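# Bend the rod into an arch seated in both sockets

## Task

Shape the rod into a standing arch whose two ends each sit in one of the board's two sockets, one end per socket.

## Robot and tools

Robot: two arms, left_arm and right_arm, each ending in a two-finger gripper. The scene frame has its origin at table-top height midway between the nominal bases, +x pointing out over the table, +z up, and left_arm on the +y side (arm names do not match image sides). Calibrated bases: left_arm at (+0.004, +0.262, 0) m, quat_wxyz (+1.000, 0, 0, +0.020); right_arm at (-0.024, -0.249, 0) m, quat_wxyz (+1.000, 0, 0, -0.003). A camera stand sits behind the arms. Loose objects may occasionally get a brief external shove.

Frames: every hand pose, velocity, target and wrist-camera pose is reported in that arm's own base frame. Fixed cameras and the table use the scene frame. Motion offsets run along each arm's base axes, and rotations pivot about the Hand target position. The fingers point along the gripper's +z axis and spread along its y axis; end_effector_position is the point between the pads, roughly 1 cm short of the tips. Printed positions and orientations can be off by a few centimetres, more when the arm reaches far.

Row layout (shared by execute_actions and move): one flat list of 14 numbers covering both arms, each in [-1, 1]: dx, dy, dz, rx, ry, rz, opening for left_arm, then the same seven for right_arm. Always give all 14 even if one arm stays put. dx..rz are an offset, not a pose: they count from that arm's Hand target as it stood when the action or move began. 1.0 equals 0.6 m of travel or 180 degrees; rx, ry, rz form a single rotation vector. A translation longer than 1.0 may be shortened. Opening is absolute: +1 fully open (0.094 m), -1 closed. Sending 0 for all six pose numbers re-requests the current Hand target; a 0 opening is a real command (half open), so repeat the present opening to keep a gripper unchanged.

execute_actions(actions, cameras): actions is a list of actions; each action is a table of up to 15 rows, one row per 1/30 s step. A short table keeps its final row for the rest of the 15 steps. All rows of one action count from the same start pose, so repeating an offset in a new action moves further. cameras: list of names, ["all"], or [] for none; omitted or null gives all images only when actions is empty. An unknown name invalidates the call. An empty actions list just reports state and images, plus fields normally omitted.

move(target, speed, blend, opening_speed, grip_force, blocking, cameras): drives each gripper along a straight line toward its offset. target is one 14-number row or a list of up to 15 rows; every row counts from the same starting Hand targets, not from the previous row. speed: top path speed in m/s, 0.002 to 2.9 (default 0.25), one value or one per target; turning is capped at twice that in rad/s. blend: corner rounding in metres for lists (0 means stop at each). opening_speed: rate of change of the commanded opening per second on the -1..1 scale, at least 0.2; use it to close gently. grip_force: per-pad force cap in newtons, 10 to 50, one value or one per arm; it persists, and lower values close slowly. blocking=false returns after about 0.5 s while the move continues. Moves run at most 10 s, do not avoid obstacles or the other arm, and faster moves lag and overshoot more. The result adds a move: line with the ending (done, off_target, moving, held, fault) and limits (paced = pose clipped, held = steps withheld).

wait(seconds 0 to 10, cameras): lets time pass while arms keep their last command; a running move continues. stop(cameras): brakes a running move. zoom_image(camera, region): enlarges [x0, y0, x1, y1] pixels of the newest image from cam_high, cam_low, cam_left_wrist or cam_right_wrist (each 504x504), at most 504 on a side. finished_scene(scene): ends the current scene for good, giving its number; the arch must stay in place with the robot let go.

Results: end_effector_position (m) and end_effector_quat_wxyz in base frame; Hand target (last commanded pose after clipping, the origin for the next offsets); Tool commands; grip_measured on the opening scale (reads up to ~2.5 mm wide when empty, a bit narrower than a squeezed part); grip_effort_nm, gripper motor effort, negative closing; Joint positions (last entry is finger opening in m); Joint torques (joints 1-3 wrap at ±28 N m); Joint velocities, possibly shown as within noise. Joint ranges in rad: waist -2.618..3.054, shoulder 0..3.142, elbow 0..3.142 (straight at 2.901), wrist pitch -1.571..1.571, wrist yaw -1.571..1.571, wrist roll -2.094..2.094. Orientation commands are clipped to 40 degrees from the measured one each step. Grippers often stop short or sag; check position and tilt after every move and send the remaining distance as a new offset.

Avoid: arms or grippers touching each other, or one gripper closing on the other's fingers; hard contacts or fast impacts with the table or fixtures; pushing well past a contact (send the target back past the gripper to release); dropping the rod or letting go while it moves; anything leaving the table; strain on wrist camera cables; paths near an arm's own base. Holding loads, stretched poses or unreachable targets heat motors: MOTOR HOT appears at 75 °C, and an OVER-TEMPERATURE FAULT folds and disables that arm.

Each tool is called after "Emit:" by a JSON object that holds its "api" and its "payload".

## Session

Emit:
{"api": "execute_actions", "payload": {"actions": []}}

Emit:
{"api": "zoom_image", "payload": {"camera": "cam_high", "region": [130, 170, 330, 450]}}

Emit:
{"api": "zoom_image", "payload": {"camera": "cam_low", "region": [80, 200, 500, 320]}}

Scene clock: 0.00 s.
left_arm: end_effector_position=(+0.4121, -0.1459, +0.2706) grip_measured=+1.000 grip_effort_nm=n/a end_effector_quat_wxyz=(+0.602, +0.071, +0.775, -0.178) | right_arm: end_effector_position=(+0.3496, +0.0760, +0.3214) grip_measured=+1.000 grip_effort_nm=n/a end_effector_quat_wxyz=(+0.529, -0.212, +0.798, +0.196)
Joint positions: left_arm=[-0.316 1.289 0.873 0.202 0.061 -0.182 0.094] | right_arm=[-0.08 1.133 1.155 -0.491 -0.639 -0.198 0.094]
Joint velocities: within noise
Joint torques (N m): no reading
Heat: left arm: 31 °C; right arm: 30 °C.
Hand target: left_arm +0.4125, -0.1460, +0.2861; +0.617, +0.071, +0.762, -0.181 | right_arm +0.3491, +0.0759, +0.3252; +0.532, -0.212, +0.796, +0.195
Tool commands: left_gripper/opening=+1.0 right_gripper/opening=+1.0

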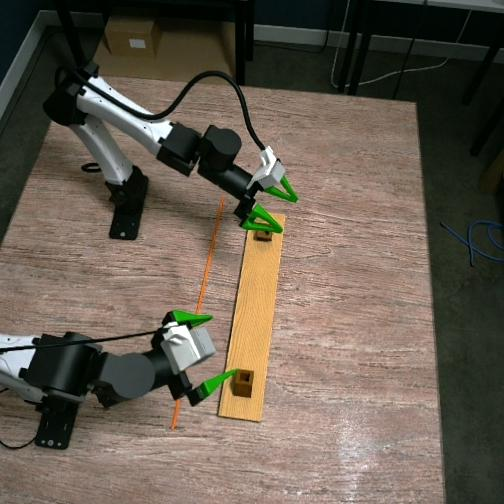

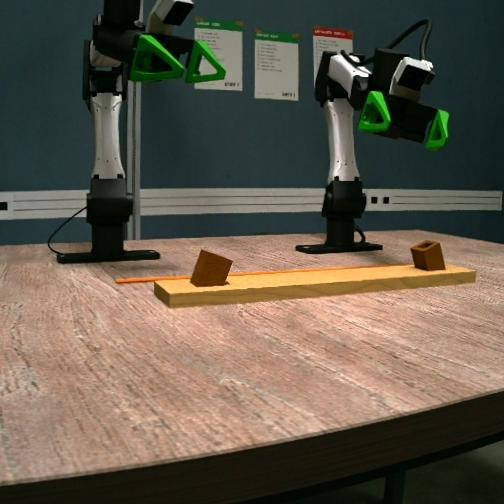

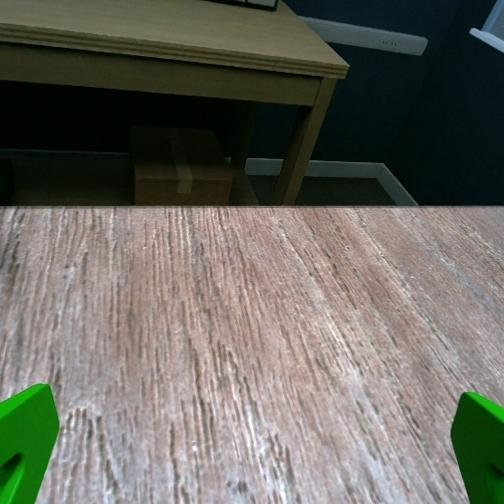

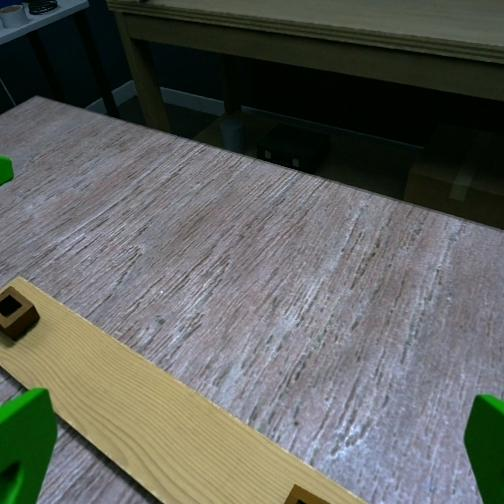

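Scaled by 1.800 from the camera's 504x504 image, which has a finer 720x720 frame.

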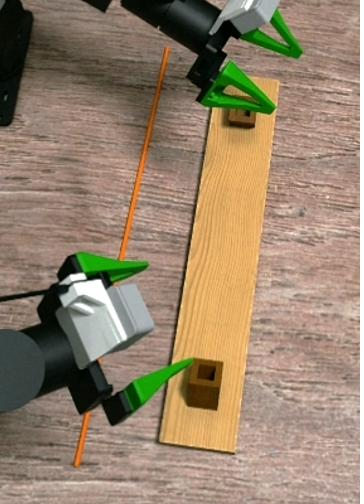

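Scaled by 1.200 from the camera's 504x504 image, which has a finer 720x720 frame.

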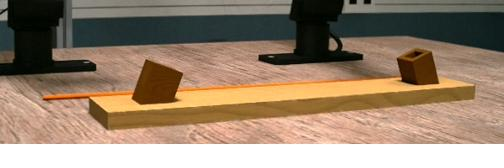

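Emit:
{"api": "move", "payload": {"target": [[-0.231,0.21,-0.277,0.441,0.200,-0.400,1,-0.1585,-0.102,-0.342,-0.362,0.169,0.290,1],[-0.231,0.21,-0.402,0.441,0.200,-0.400,1,-0.1585,-0.102,-0.459,-0.362,0.169,0.290,1]], "speed": 0.3, "blend": 0.02, "cameras": ["all"]}}

Scene clock: 15.40 s.
left_arm: end_effector_position=(+0.2738, -0.0192, +0.0454) grip_measured=+1.000 grip_effort_nm=0.02 end_effector_quat_wxyz=(+0.003, +0.750, +0.662, -0.001) | right_arm: end_effector_position=(+0.2543, +0.0145, +0.0555) grip_measured=+1.000 grip_effort_nm=-0.01 end_effector_quat_wxyz=(-0.006, +0.699, -0.715, -0.001)
Joint positions: left_arm=[-0.066 1.631 1.053 -0.99 0.006 1.63 0.094] | right_arm=[0.051 1.538 1.001 -1.025 -0.009 -1.497 0.094]
Joint torques (N m): left_arm=[-0.14 -5.05 5.5 0.28 0.2 0.15] | right_arm=[0.7 -5.04 5.68 0.47 0.07 -0.07]
Heat: left arm: 34 °C; right arm: 33 °C.
Hand target: left_arm +0.2740, -0.0201, +0.0450; +0.001, +0.758, +0.653, +0.000 | right_arm +0.2538, +0.0147, +0.0497; +0.000, +0.705, -0.709, -0.001
Off the commanded pose: left_arm 0.001 m, 1 deg | right_arm 0.006 m, 1 deg.
move: done

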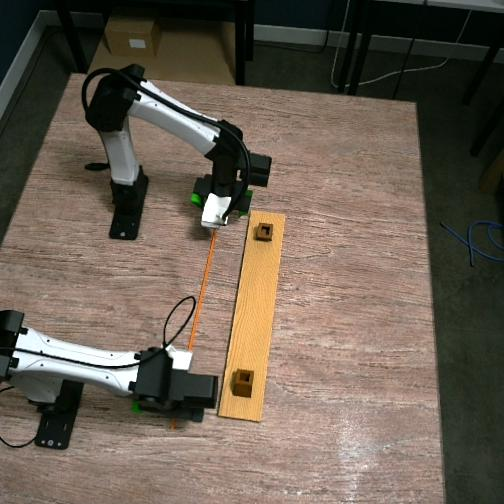

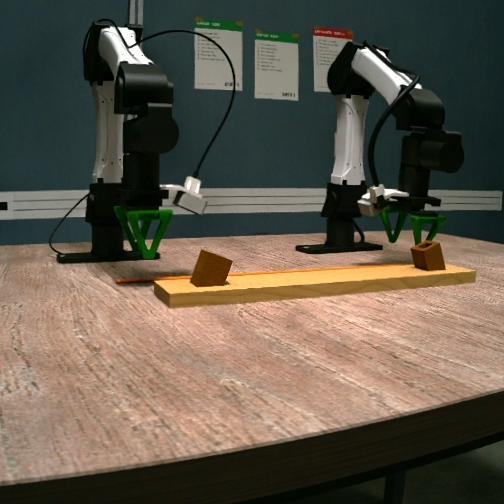

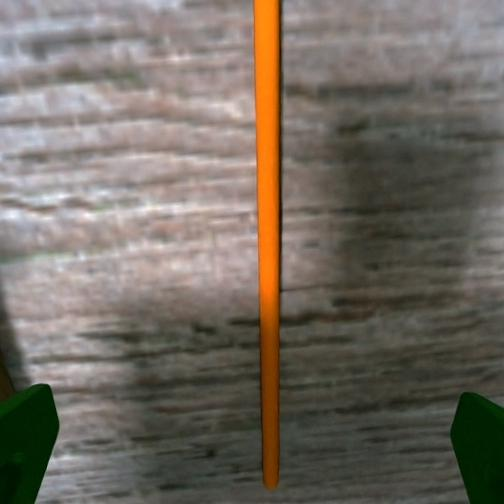

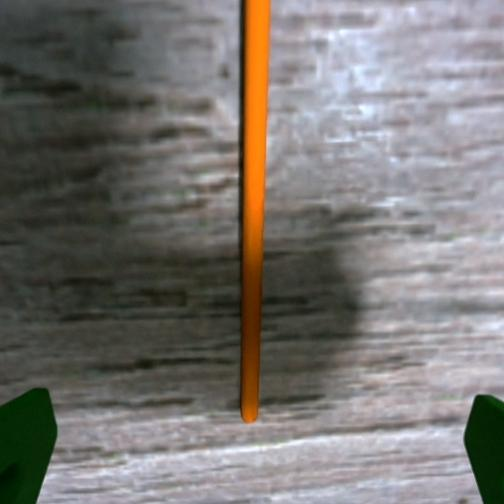

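Emit:
{"api": "zoom_image", "payload": {"camera": "cam_low", "region": [340, 180, 490, 300]}}

Emit:
{"api": "zoom_image", "payload": {"camera": "cam_low", "region": [90, 190, 240, 310]}}

Emit:
{"api": "zoom_image", "payload": {"camera": "cam_high", "region": [120, 340, 280, 440]}}

Scaled by 3.360 from the camera's 504x504 image, which has a finer 720x720 frame.

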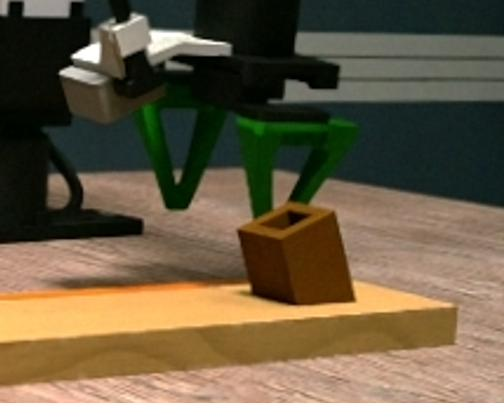

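Scaled by 3.360 from the camera's 504x504 image, which has a finer 720x720 frame.

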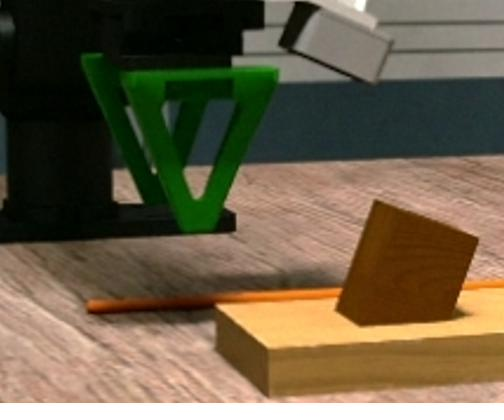

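Scaled by 3.150 from the camera's 504x504 image, which has a finer 720x720 frame.

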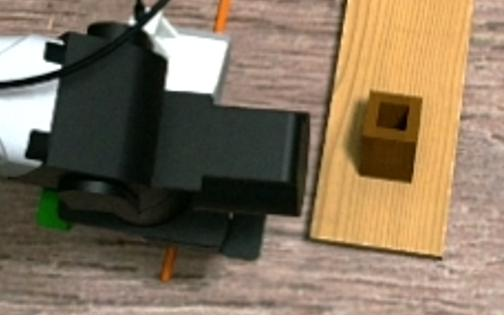

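Emit:
{"api": "move", "payload": {"target": [0.006,0,-0.0575,0,0,0,1,-0.002,0,-0.0737,0,0,0,1], "speed": 0.08, "cameras": ["cam_left_wrist","cam_right_wrist"]}}

Scene clock: 21.07 s.
left_arm: end_effector_position=(+0.2791, -0.0194, +0.0132) grip_measured=+1.000 grip_effort_nm=0.02 end_effector_quat_wxyz=(+0.006, +0.750, +0.661, +0.002) | right_arm: end_effector_position=(+0.2551, +0.0145, +0.0121) grip_measured=+1.000 grip_effort_nm=-0.01 end_effector_quat_wxyz=(-0.008, +0.699, -0.715, +0.001)
Joint positions: left_arm=[-0.066 1.693 0.983 -0.85 0.006 1.631 0.094] | right_arm=[0.051 1.605 0.881 -0.834 -0.009 -1.497 0.094]
Joint torques (N m): left_arm=[-0.09 -4.83 4.85 0.28 0.2 0.16] | right_arm=[0.72 -5.08 5.09 0.46 0.06 -0.07]
Heat: left arm: 34 °C; right arm: 33 °C.
Hand target: left_arm +0.2774, -0.0201, +0.0104; +0.000, +0.758, +0.653, +0.000 | right_arm +0.2527, +0.0147, +0.0056; +0.000, +0.705, -0.709, -0.001
Off the commanded pose: left_arm 0.003 m, 1 deg | right_arm 0.007 m, 1 deg.
move: done
Images, in order (width x height): cam_left_wrist 504x504, cam_right_wrist 504x504.

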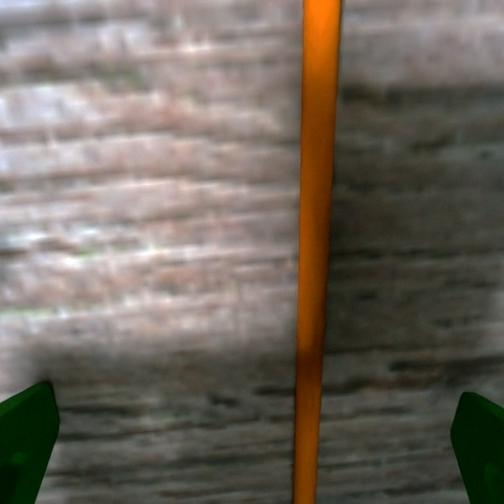

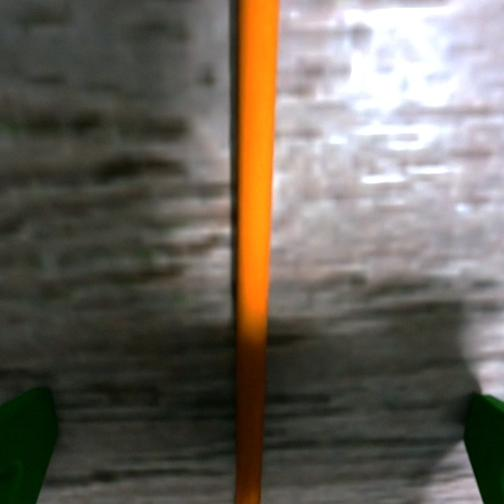

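Emit:
{"api": "move", "payload": {"target": [-0.0217,0,0,0,0,0,1,-0.004,0,0,0,0,0,1], "speed": 0.06, "cameras": ["cam_left_wrist","cam_right_wrist"]}}

Scene clock: 23.87 s.
left_arm: end_effector_position=(+0.2769, -0.0193, +0.0116) grip_measured=+1.000 grip_effort_nm=0.02 end_effector_quat_wxyz=(+0.014, +0.750, +0.661, +0.010) | right_arm: end_effector_position=(+0.2546, +0.0145, +0.0116) grip_measured=+1.000 grip_effort_nm=-0.01 end_effector_quat_wxyz=(-0.007, +0.699, -0.715, +0.001)
Joint positions: left_arm=[-0.066 1.668 0.946 -0.815 0.006 1.631 0.094] | right_arm=[0.051 1.605 0.879 -0.833 -0.009 -1.497 0.094]
Joint torques (N m): left_arm=[-0.32 -6.32 3.47 0.05 0.2 0.11] | right_arm=[0.75 -5.94 4.45 0.48 0.07 -0.07]
Heat: left arm: 34 °C; right arm: 33 °C.
Hand target: left_arm +0.2645, -0.0201, +0.0105; +0.001, +0.758, +0.653, +0.000 | right_arm +0.2503, +0.0147, +0.0056; +0.000, +0.705, -0.709, -0.001
Off the commanded pose: left_arm 0.013 m, 2 deg | right_arm 0.007 m, 1 deg.
move: off_target (left_arm)
Images, in order (width x height): cam_left_wrist 504x504, cam_right_wrist 504x504.

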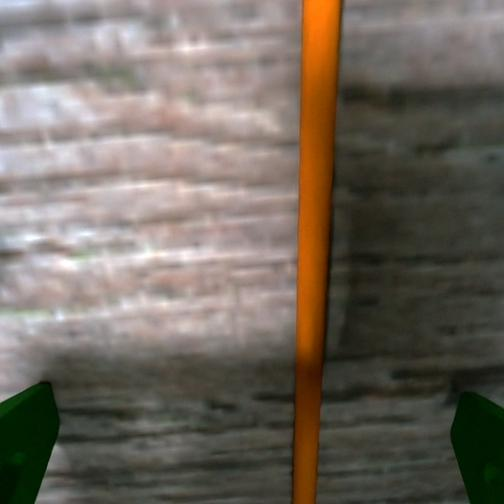

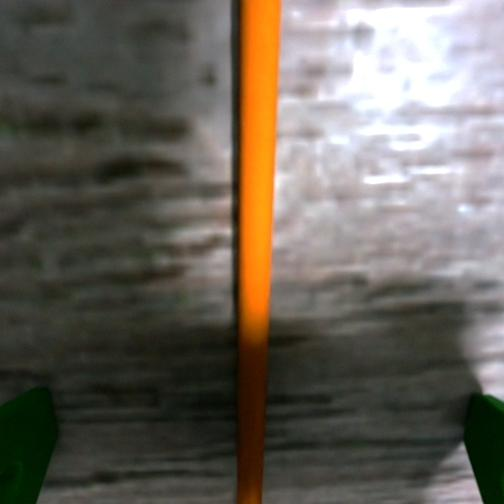

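Emit:
{"api": "move", "payload": {"target": [[0,0,0.014,0,0,0,1,0,0,0.002,0,0,0,1],[0.002,0,0.008,0,0,0,1,-0.003,0,0.004,0,0,0,1]], "speed": 0.06, "cameras": ["cam_left_wrist","cam_right_wrist"]}}

Scene clock: 25.97 s.
left_arm: end_effector_position=(+0.2714, -0.0189, +0.0124) grip_measured=+1.000 grip_effort_nm=0.02 end_effector_quat_wxyz=(+0.007, +0.750, +0.661, +0.003) | right_arm: end_effector_position=(+0.2546, +0.0145, +0.0116) grip_measured=+1.000 grip_effort_nm=-0.01 end_effector_quat_wxyz=(-0.007, +0.699, -0.715, +0.001)
Joint positions: left_arm=[-0.066 1.664 0.946 -0.839 0.006 1.631 0.094] | right_arm=[0.051 1.605 0.879 -0.833 -0.009 -1.497 0.094]
Joint torques (N m): left_arm=[-0.32 -6.41 4.92 0.05 0.2 0.12] | right_arm=[0.79 -7.08 4.36 0.38 0.07 -0.07]
Heat: left arm: 34 °C; right arm: 33 °C.
Hand target: left_arm +0.2657, -0.0201, +0.0152; +0.001, +0.758, +0.653, +0.000 | right_arm +0.2485, +0.0147, +0.0080; +0.000, +0.705, -0.709, -0.001
Off the commanded pose: left_arm 0.006 m, 2 deg | right_arm 0.007 m, 1 deg.
move: done
Images, in order (width x height): cam_left_wrist 504x504, cam_right_wrist 504x504.

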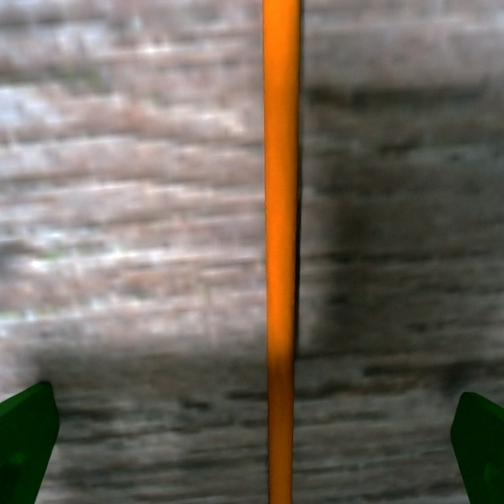

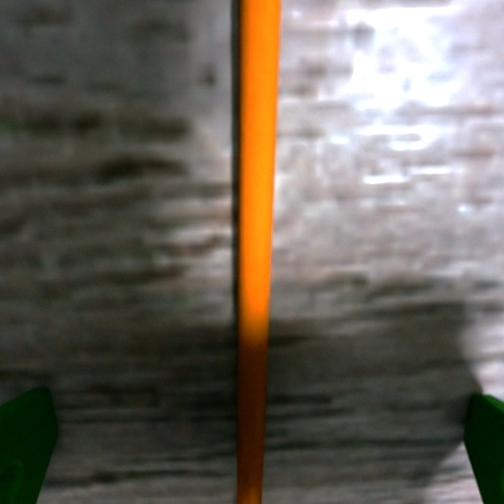

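Emit:
{"api": "move", "payload": {"target": [[-0.013,0,0.003,0,0,0,1,0,0,0.001,0,0,0,1],[-0.013,0,0.001,0,0,0,-1,0,0,0.001,0,0,0,-1]], "speed": 0.06, "opening_speed": 1}}

Emit:
{"api": "move", "payload": {"target": [0.005,0,0.1117,0,0,0,-1,0,0,0.1217,0,0,0,-1], "speed": 0.12, "cameras": ["all"]}}

Scene clock: 30.57 s.
left_arm: end_effector_position=(+0.2620, -0.0190, +0.0141) grip_measured=-0.996 grip_effort_nm=-0.17 end_effector_quat_wxyz=(+0.005, +0.751, +0.660, +0.002) | right_arm: end_effector_position=(+0.2543, +0.0144, +0.0116) grip_measured=-0.892 grip_effort_nm=-1.04 end_effector_quat_wxyz=(-0.007, +0.699, -0.715, +0.001)
Joint positions: left_arm=[-0.069 1.63 0.917 -0.848 0.005 1.631 0] | right_arm=[0.051 1.605 0.879 -0.834 -0.008 -1.498 0.005]
Joint torques (N m): left_arm=[-0.25 -5.86 4.89 0.12 0.2 0.09] | right_arm=[0.8 -7.19 4.49 0.36 0.06 -0.06]
Heat: left arm: 34 °C; right arm: 33 °C.
Hand target: left_arm +0.2580, -0.0200, +0.0159; +0.001, +0.758, +0.653, +0.000 | right_arm +0.2485, +0.0147, +0.0086; +0.000, +0.705, -0.709, -0.001
Off the commanded pose: left_arm 0.004 m, 1 deg | right_arm 0.007 m, 1 deg.
move: done

Scene clock: 31.97 s.
left_arm: end_effector_position=(+0.2589, -0.0188, +0.0710) grip_measured=-0.996 grip_effort_nm=-0.17 end_effector_quat_wxyz=(-0.007, +0.751, +0.660, -0.010) | right_arm: end_effector_position=(+0.2437, +0.0129, +0.0702) grip_measured=-0.892 grip_effort_nm=-1.04 end_effector_quat_wxyz=(+0.011, +0.699, -0.715, -0.012)
Joint positions: left_arm=[-0.069 1.571 1.097 -1.12 0.005 1.631 0] | right_arm=[0.051 1.521 1.045 -1.127 -0.003 -1.498 0.005]
Joint torques (N m): left_arm=[-0.2 -6.97 7.47 -0.01 0.22 0.1] | right_arm=[0.8 -8.54 9.01 0.12 0.02 -0.06]
Heat: left arm: 34 °C; right arm: 33 °C.
Hand target: left_arm +0.2609, -0.0200, +0.0829; +0.001, +0.758, +0.653, +0.000 | right_arm +0.2485, +0.0147, +0.0816; +0.000, +0.705, -0.709, -0.001
Off the commanded pose: left_arm 0.012 m, 2 deg | right_arm 0.012 m, 2 deg.
move: off_target (left_arm, right_arm)

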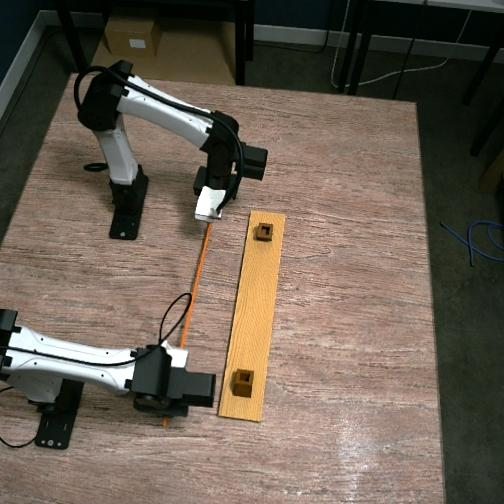

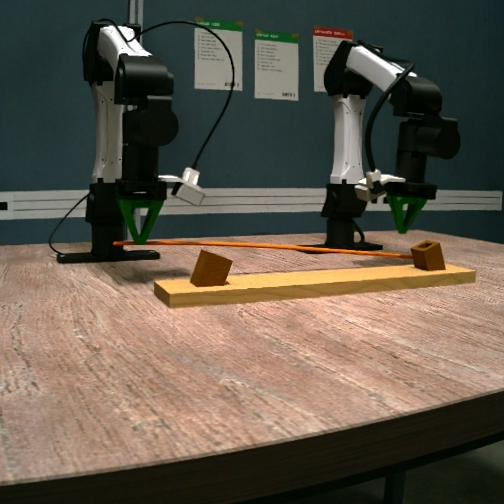

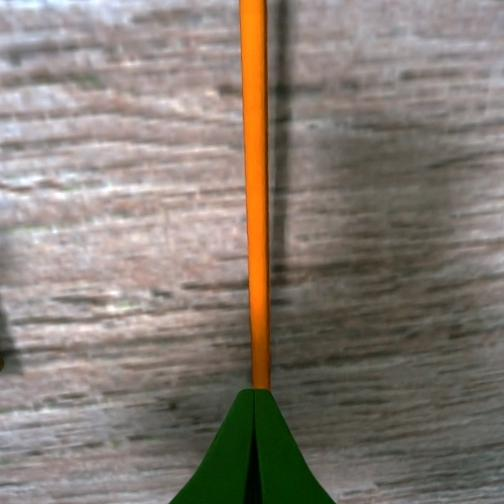

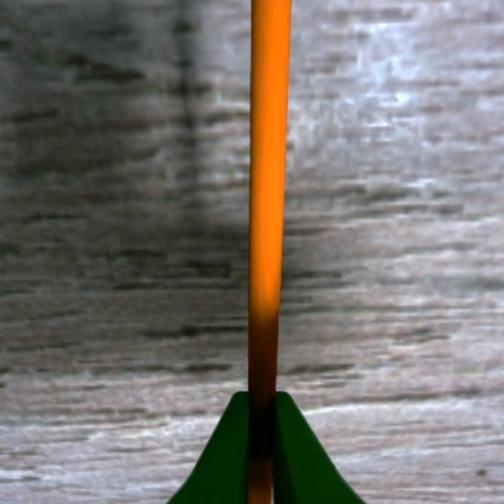

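Emit:
{"api": "move", "payload": {"target": [[0,0,-0.06,0,0,0,1,0,0,-0.1217,0,0,0,-1],[0.002,0,-0.112,0,0,0,1,0,0,-0.1217,0,0,0,-1]], "speed": 0.1, "cameras": ["cam_left_wrist","cam_low"]}}

Scene clock: 35.33 s.
left_arm: end_effector_position=(+0.2629, -0.0191, +0.0175) grip_measured=+0.998 grip_effort_nm=0.11 end_effector_quat_wxyz=(+0.004, +0.751, +0.660, +0.001) | right_arm: end_effector_position=(+0.2505, +0.0132, +0.0147) grip_measured=-0.892 grip_effort_nm=-1.04 end_effector_quat_wxyz=(-0.005, +0.699, -0.715, +0.003)
Joint positions: left_arm=[-0.069 1.63 0.931 -0.865 0.005 1.631 0.094] | right_arm=[0.051 1.584 0.871 -0.847 -0.003 -1.498 0.005]
Joint torques (N m): left_arm=[-0.16 -4.52 5.05 0.29 0.2 0.1] | right_arm=[0.79 -4.94 5.19 0.49 0.01 -0.06]
Heat: left arm: 34 °C; right arm: 33 °C.
Hand target: left_arm +0.2621, -0.0200, +0.0157; +0.000, +0.758, +0.653, +0.000 | right_arm +0.2485, +0.0147, +0.0085; +0.000, +0.705, -0.709, -0.001
Off the commanded pose: left_arm 0.002 m, 1 deg | right_arm 0.007 m, 1 deg.
move: done
Images, in order (width x height): cam_low 504x504, cam_left_wrist 504x504.

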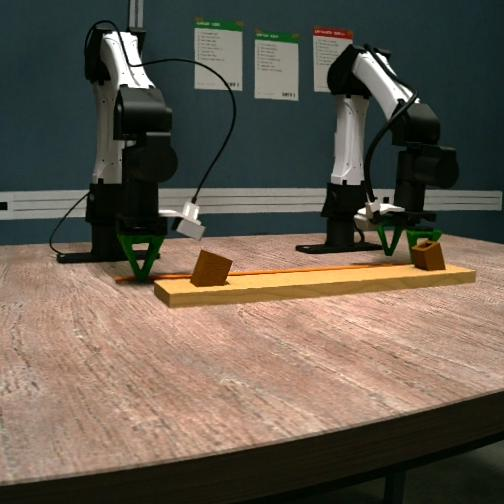

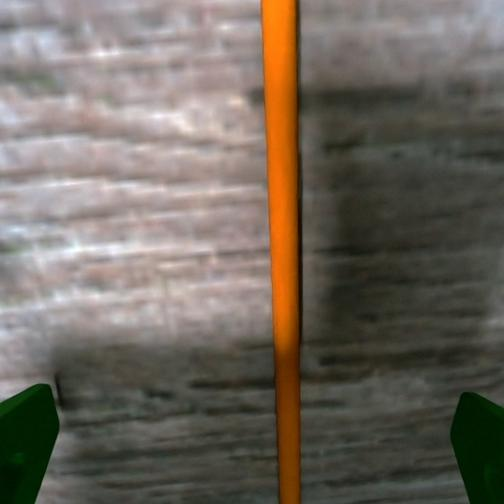

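Emit:
{"api": "move", "payload": {"target": [[-0.013,0,-0.003,0,0,0,1,0,0,-0.002,0,0,0,-1],[-0.013,0,-0.010,0,0,0,1,0,0,-0.002,0,0,0,-1],[-0.013,0,-0.010,0,0,0,-1,0,0,0,0,0,0,-1]], "speed": 0.06, "opening_speed": 1, "cameras": ["cam_left_wrist"]}}

Scene clock: 39.97 s.
left_arm: end_effector_position=(+0.2592, -0.0188, +0.0093) grip_measured=-0.914 grip_effort_nm=-1.00 end_effector_quat_wxyz=(+0.007, +0.751, +0.660, +0.004) | right_arm: end_effector_position=(+0.2517, +0.0132, +0.0147) grip_measured=-0.892 grip_effort_nm=-1.04 end_effector_quat_wxyz=(-0.007, +0.699, -0.715, +0.004)
Joint positions: left_arm=[-0.069 1.624 0.889 -0.82 0.005 1.631 0.004] | right_arm=[0.051 1.584 0.871 -0.842 -0.003 -1.498 0.005]
Joint torques (N m): left_arm=[-0.34 -5.37 4.77 0.13 0.21 0.08] | right_arm=[0.79 -4.96 5.2 0.45 0.01 -0.05]
Heat: left arm: 34 °C; right arm: 33 °C.
Hand target: left_arm +0.2544, -0.0200, +0.0096; +0.001, +0.758, +0.653, +0.000 | right_arm +0.2485, +0.0147, +0.0085; +0.000, +0.705, -0.709, -0.001
Off the commanded pose: left_arm 0.005 m, 1 deg | right_arm 0.007 m, 1 deg.
move: done
Images, in order (width x height): cam_left_wrist 504x504.

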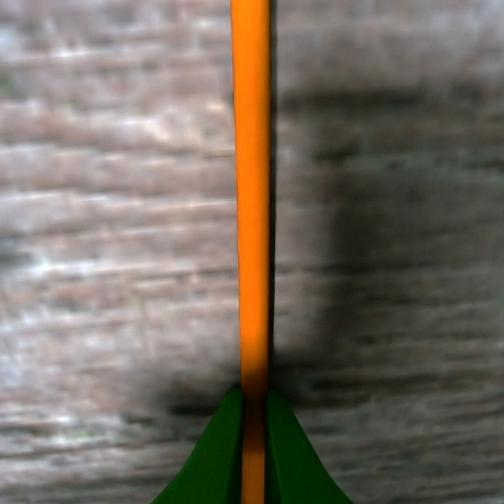

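Emit:
{"api": "move", "payload": {"target": [[0.005,0,0.115,0,0,0,-1,0,0,0.122,0,0,0,-1],[0.172,0,0.617,-0.0113,-0.0825,0,-1,0.17,0,0.617,-0.0075,-0.083,0,-1]], "speed": 0.22, "blend": 0.03, "cameras": ["cam_high","cam_low"]}}

Scene clock: 43.80 s.
left_arm: end_effector_position=(+0.3658, -0.0228, +0.3850) grip_measured=-0.914 grip_effort_nm=-1.00 end_effector_quat_wxyz=(+0.252, +0.705, +0.617, +0.242) | right_arm: end_effector_position=(+0.3493, +0.0138, +0.3784) grip_measured=-0.893 grip_effort_nm=-1.04 end_effector_quat_wxyz=(-0.232, +0.664, -0.674, +0.225)
Joint positions: left_arm=[-0.051 1.668 2.319 -1.508 0.024 1.644 0.004] | right_arm=[0.053 1.652 2.313 -1.574 0.028 -1.511 0.005]
Joint torques (N m): left_arm=[1.24 -4.15 6.2 0.86 0.32 0.11] | right_arm=[0.81 -4.77 7.68 1.28 0.11 -0.03]
Heat: left arm: 34 °C; right arm: 33 °C.
Hand target: left_arm +0.3575, -0.0200, +0.3799; +0.098, +0.751, +0.647, +0.086 | right_arm +0.3505, +0.0148, +0.3786; -0.084, +0.700, -0.703, +0.099
Off the commanded pose: left_arm 0.010 m, 26 deg | right_arm 0.002 m, 23 deg.
joint sent to its limit (left arm) — joint 4 (wrist pitch), lower limit. The joint targets are off in orientation, not in position.
joint sent to its limit (right arm) — joint 4 (wrist pitch), lower limit. The joint targets are off in orientation, not in position.
move: off_target (left_arm, right_arm)
Images, in order (width x height): cam_high 504x504, cam_low 504x504.

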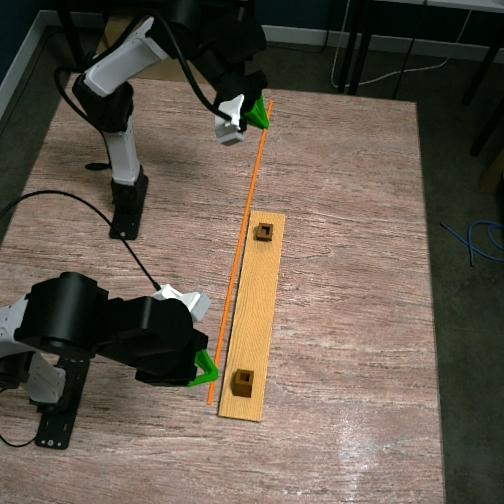

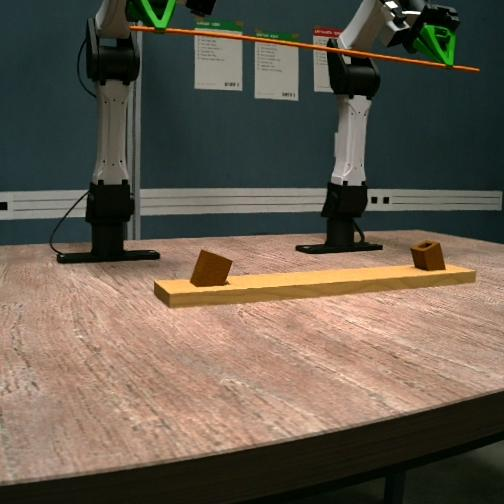

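Emit:
{"api": "move", "payload": {"target": [[0.064,-0.0198,0,-0.165,0.0227,0,-1,0.0685,0.0199,0,0.166,-0.015,0,-1],[0.12,-0.099,0,-0.3025,0.0416,0,-1,0.142,0.0995,0,0.304,-0.0275,0,-1]], "speed": 0.15, "blend": 0.02, "cameras": ["all"]}}

Scene clock: 50.90 s.
left_arm: end_effector_position=(+0.4438, -0.0567, +0.3685) grip_measured=-0.914 grip_effort_nm=-1.01 end_effector_quat_wxyz=(+0.485, +0.564, +0.651, -0.154) | right_arm: end_effector_position=(+0.4374, +0.0551, +0.3731) grip_measured=-0.894 grip_effort_nm=-1.04 end_effector_quat_wxyz=(+0.460, -0.545, +0.687, +0.139)
Joint positions: left_arm=[0.198 2.065 2.562 -1.509 0.965 1.328 0.004] | right_arm=[-0.183 2.073 2.65 -1.575 -0.876 -1.249 0.005]
Joint torques (N m): left_arm=[-1.89 -7.99 7.15 0.5 1.5 -0.15] | right_arm=[2.11 -8.96 7.77 1.03 -1.12 0.17]
Heat: left arm: 34 °C; right arm: 34 °C.
Hand target: left_arm +0.4295, -0.0795, +0.3798; +0.390, +0.627, +0.620, -0.267 | right_arm +0.4357, +0.0745, +0.3788; +0.425, -0.578, +0.666, +0.206
Off the commanded pose: left_arm 0.029 m, 19 deg | right_arm 0.020 m, 10 deg.
joint sent to its limit (left arm) — joint 4 (wrist pitch), lower limit. The joint targets are off in orientation, not in position.
joint sent to its limit (right arm) — joint 4 (wrist pitch), lower limit. The joint targets are off in orientation, not in position.
move: off_target (left_arm, right_arm)

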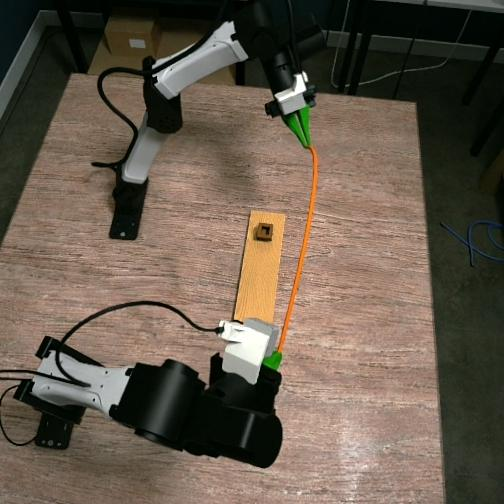

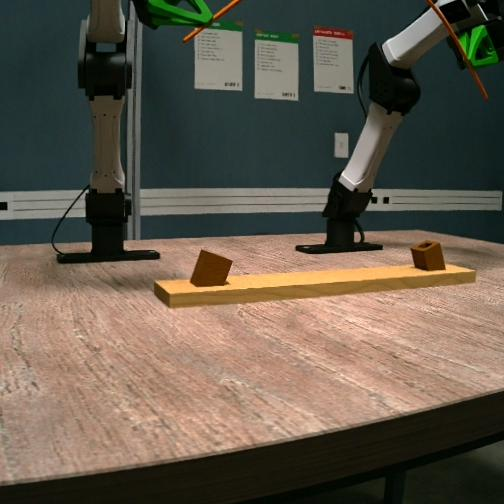

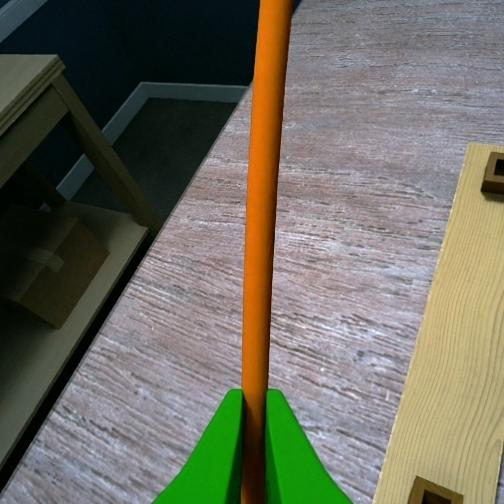

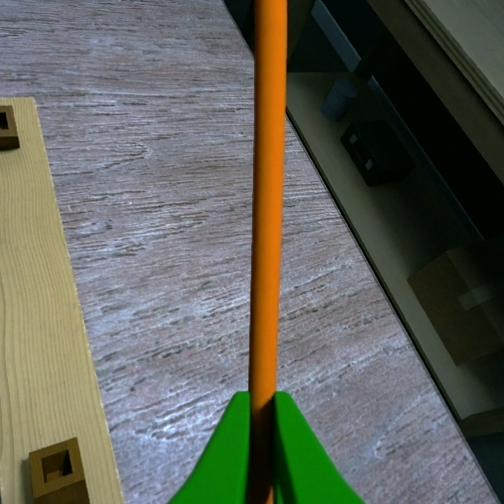

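Emit:
{"api": "move", "payload": {"target": [-0.083,-0.058,-0.25,-0.0495,0.0068,0,-1,-0.087,0.058,-0.25,0.0498,-0.0045,0,-1], "speed": 0.13, "cameras": ["all"]}}

Scene clock: 55.50 s.
left_arm: end_effector_position=(+0.3913, -0.0906, +0.2037) grip_measured=-0.914 grip_effort_nm=-1.01 end_effector_quat_wxyz=(+0.406, +0.578, +0.637, -0.308) | right_arm: end_effector_position=(+0.3968, +0.0839, +0.2105) grip_measured=-0.894 grip_effort_nm=-1.04 end_effector_quat_wxyz=(+0.453, -0.532, +0.680, +0.224)
Joint positions: left_arm=[0.162 1.929 1.691 -1.29 1.07 1.61 0.004] | right_arm=[-0.158 1.685 1.389 -0.805 -0.989 -1.229 0.005]
Joint torques (N m): left_arm=[-3.34 -12.03 5.42 0.16 1.37 0.18] | right_arm=[3.47 -12.9 5.9 1.13 -1.15 0.07]
Heat: left arm: 34 °C; right arm: 34 °C.
Hand target: left_arm +0.3797, -0.1142, +0.2298; +0.431, +0.592, +0.601, -0.321 | right_arm +0.3835, +0.1092, +0.2286; +0.474, -0.544, +0.645, +0.253
Off the commanded pose: left_arm 0.037 m, 5 deg | right_arm 0.034 m, 6 deg.
move: off_target (left_arm, right_arm)

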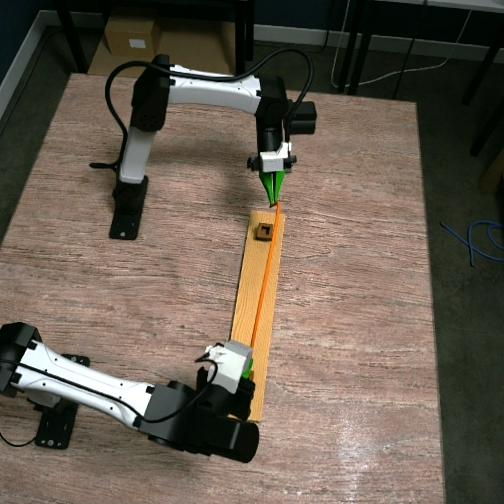

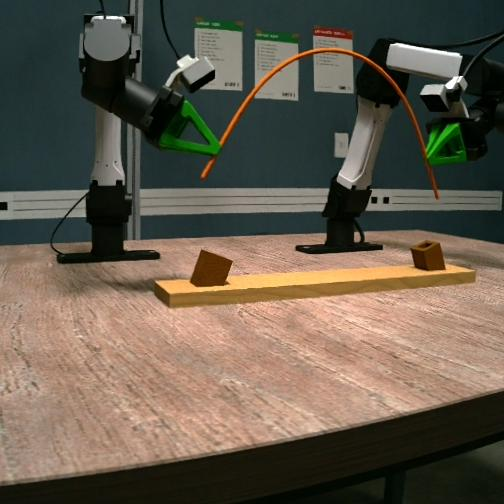

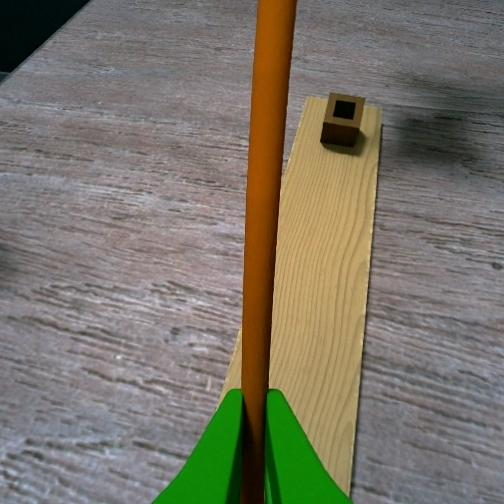

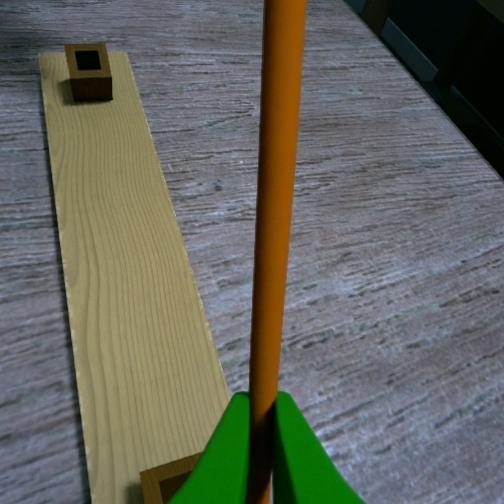

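Emit:
{"api": "move", "payload": {"target": [-0.005,-0.033,-0.13,-0.011,0.001,0,-1,-0.03,0.033,-0.135,0.011,-0.001,0,-1], "speed": 0.1, "cameras": ["all"]}}

Emit:
{"api": "zoom_image", "payload": {"camera": "cam_low", "region": [150, 140, 480, 310]}}

Emit:
{"api": "zoom_image", "payload": {"camera": "cam_high", "region": [200, 180, 320, 420]}}

Scene clock: 59.73 s.
left_arm: end_effector_position=(+0.3878, -0.1111, +0.1281) grip_measured=-0.914 grip_effort_nm=-1.01 end_effector_quat_wxyz=(+0.423, +0.578, +0.625, -0.310) | right_arm: end_effector_position=(+0.3772, +0.1066, +0.1299) grip_measured=-0.894 grip_effort_nm=-1.04 end_effector_quat_wxyz=(+0.465, -0.520, +0.676, +0.238)
Joint positions: left_arm=[0.115 1.922 1.351 -0.849 1.098 1.514 0.004] | right_arm=[-0.107 1.66 0.99 -0.33 -0.999 -1.102 0.005]
Joint torques (N m): left_arm=[-3.41 -11.55 4.94 0.35 1.37 -0.11] | right_arm=[3.37 -11.97 5.78 1.3 -1.07 0.04]
Heat: left arm: 34 °C; right arm: 35 °C.
Hand target: left_arm +0.3767, -0.1340, +0.1518; +0.440, +0.584, +0.596, -0.332 | right_arm +0.3655, +0.1290, +0.1478; +0.484, -0.537, +0.639, +0.263
Off the commanded pose: left_arm 0.035 m, 5 deg | right_arm 0.031 m, 6 deg.
move: off_target (left_arm, right_arm)

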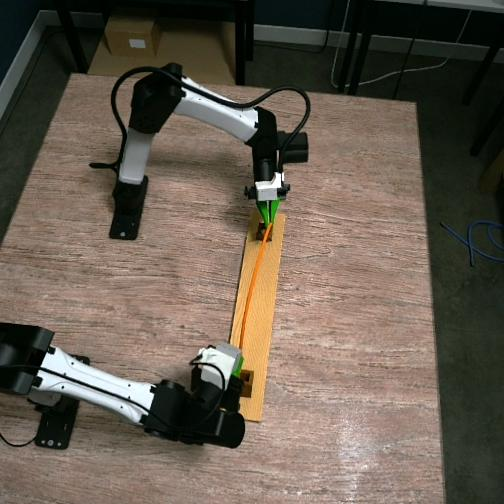

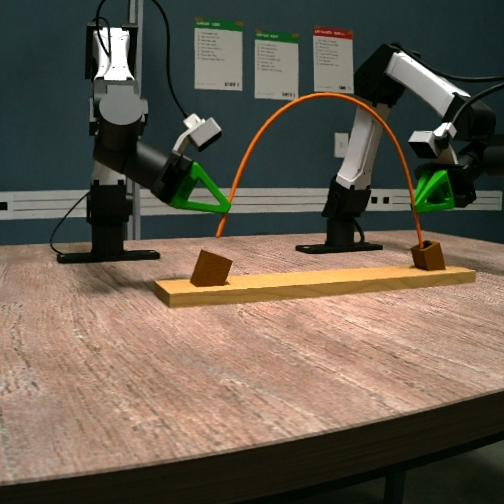

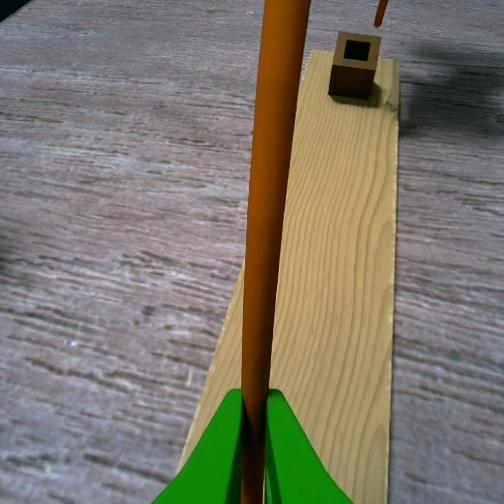

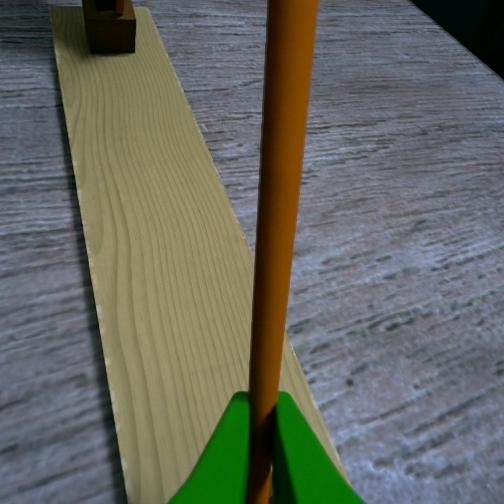

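Scaled by 1.527 from the camera's 504x504 image, which has a finer 720x720 frame.

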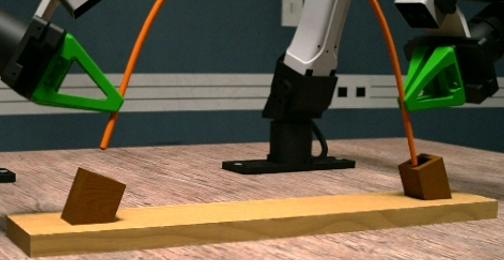

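Scaled by 2.100 from the camera's 504x504 image, which has a finer 720x720 frame.

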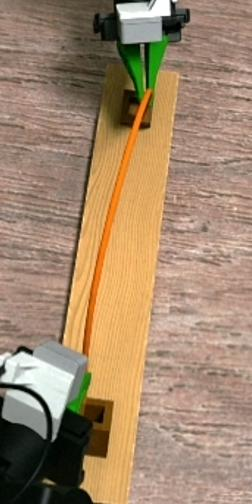

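Emit:
{"api": "zoom_image", "payload": {"camera": "cam_low", "region": [390, 190, 470, 290]}}

Emit:
{"api": "zoom_image", "payload": {"camera": "cam_right_wrist", "region": [60, 0, 180, 80]}}

Emit:
{"api": "zoom_image", "payload": {"camera": "cam_low", "region": [170, 200, 270, 300]}}

Scaled by 5.040 from the camera's 504x504 image, which has a finer 720x720 frame.

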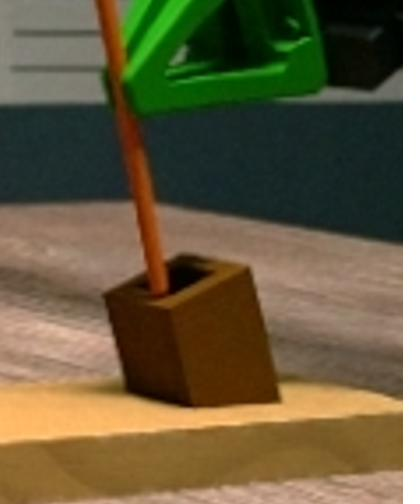

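Scaled by 4.200 from the camera's 504x504 image, which has a finer 720x720 frame.

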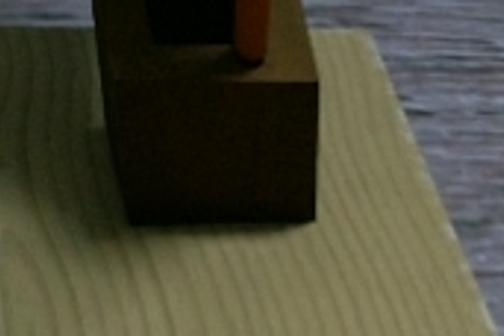

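Scaled by 5.040 from the camera's 504x504 image, which has a finer 720x720 frame.

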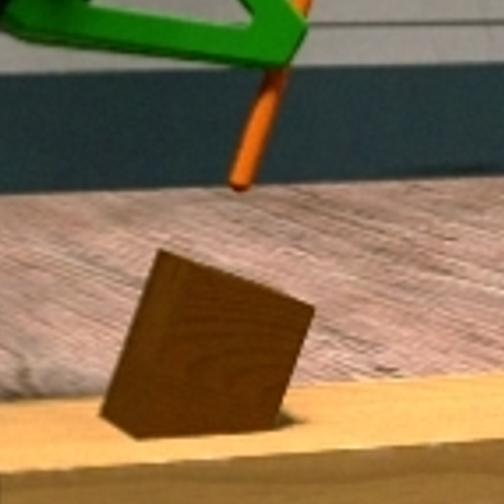

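Emit:
{"api": "move", "payload": {"target": [-0.018,0.01,0.03,0,0,0,-1,0.034,0,-0.01,0,0,0,-1], "speed": 0.07, "cameras": ["all"]}}

Emit:
{"api": "zoom_image", "payload": {"camera": "cam_low", "region": [390, 190, 470, 290]}}

Emit:
{"api": "zoom_image", "payload": {"camera": "cam_right_wrist", "region": [60, 0, 180, 80]}}

Emit:
{"api": "zoom_image", "payload": {"camera": "cam_low", "region": [170, 200, 270, 300]}}

Emit:
{"api": "zoom_image", "payload": {"camera": "cam_left_wrist", "region": [300, 0, 420, 80]}}

Scene clock: 65.10 s.
left_arm: end_effector_position=(+0.3761, -0.1124, +0.1450) grip_measured=-0.914 grip_effort_nm=-1.01 end_effector_quat_wxyz=(+0.420, +0.578, +0.626, -0.313) | right_arm: end_effector_position=(+0.3846, +0.1072, +0.1289) grip_measured=-0.894 grip_effort_nm=-1.04 end_effector_quat_wxyz=(+0.469, -0.520, +0.674, +0.235)
Joint positions: left_arm=[0.115 1.869 1.351 -0.918 1.098 1.523 0.004] | right_arm=[-0.103 1.682 1.002 -0.298 -0.999 -1.089 0.005]
Joint torques (N m): left_arm=[-1.84 -10.8 6.12 0.12 1.39 0.16] | right_arm=[3.44 -6.83 10.02 1.29 -1.02 0.02]
Heat: left arm: 36 °C; right arm: 36 °C.
Hand target: left_arm +0.3660, -0.1280, +0.1698; +0.440, +0.584, +0.596, -0.332 | right_arm +0.3859, +0.1290, +0.1417; +0.484, -0.536, +0.639, +0.263
Off the commanded pose: left_arm 0.031 m, 5 deg | right_arm 0.025 m, 6 deg.
move: off_target (left_arm, right_arm)

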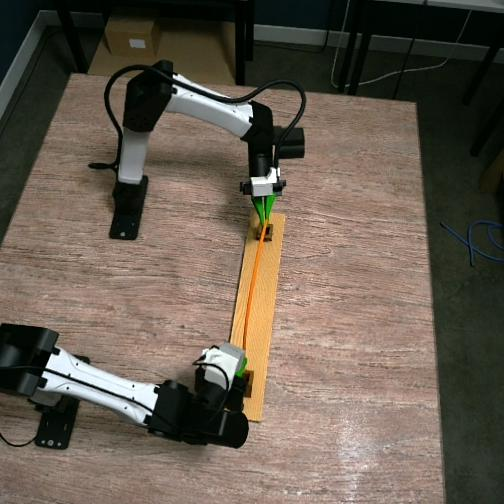

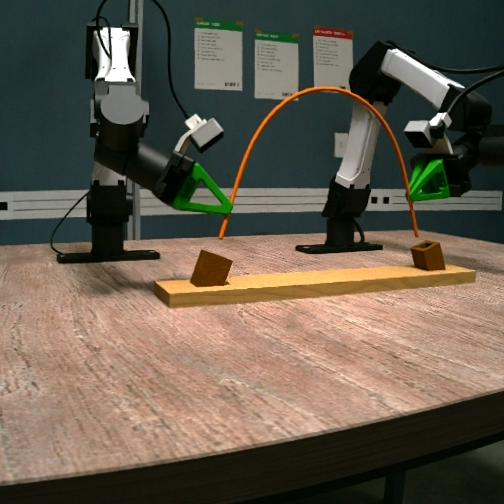

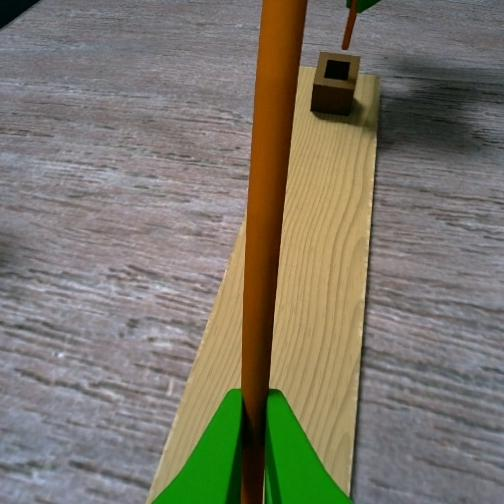

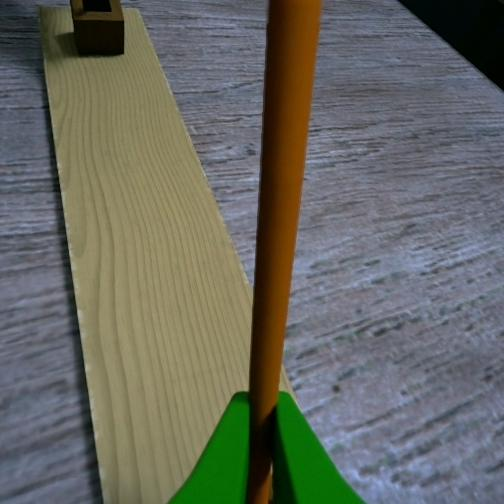

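Scaled by 5.040 from the camera's 504x504 image, which has a finer 720x720 frame.

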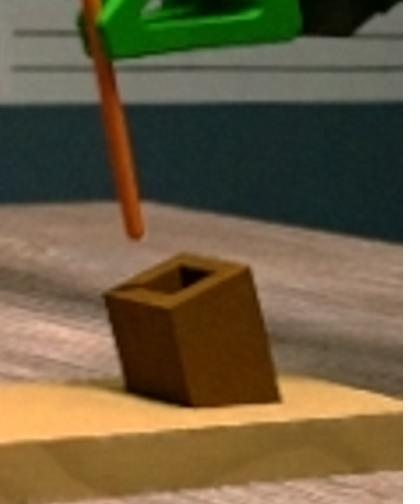

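Scaled by 4.200 from the camera's 504x504 image, which has a finer 720x720 frame.

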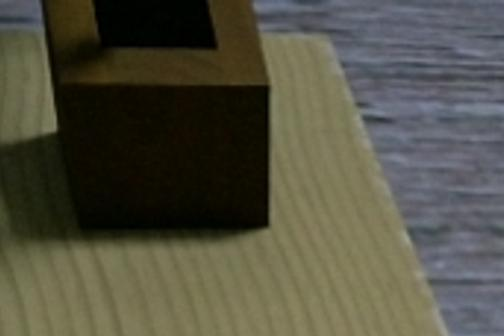

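Scaled by 5.040 from the camera's 504x504 image, which has a finer 720x720 frame.

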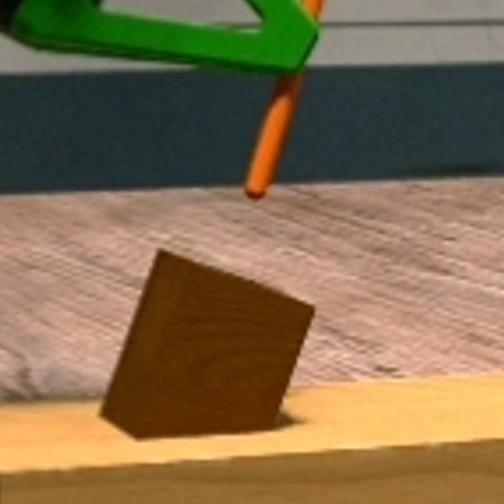

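Scaled by 4.200 from the camera's 504x504 image, which has a finer 720x720 frame.

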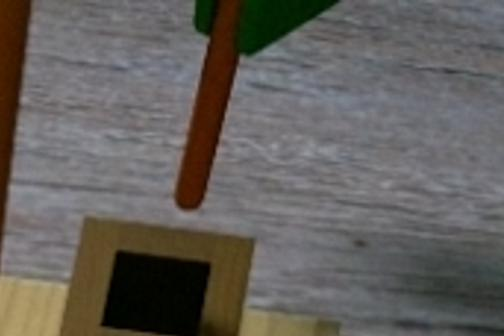

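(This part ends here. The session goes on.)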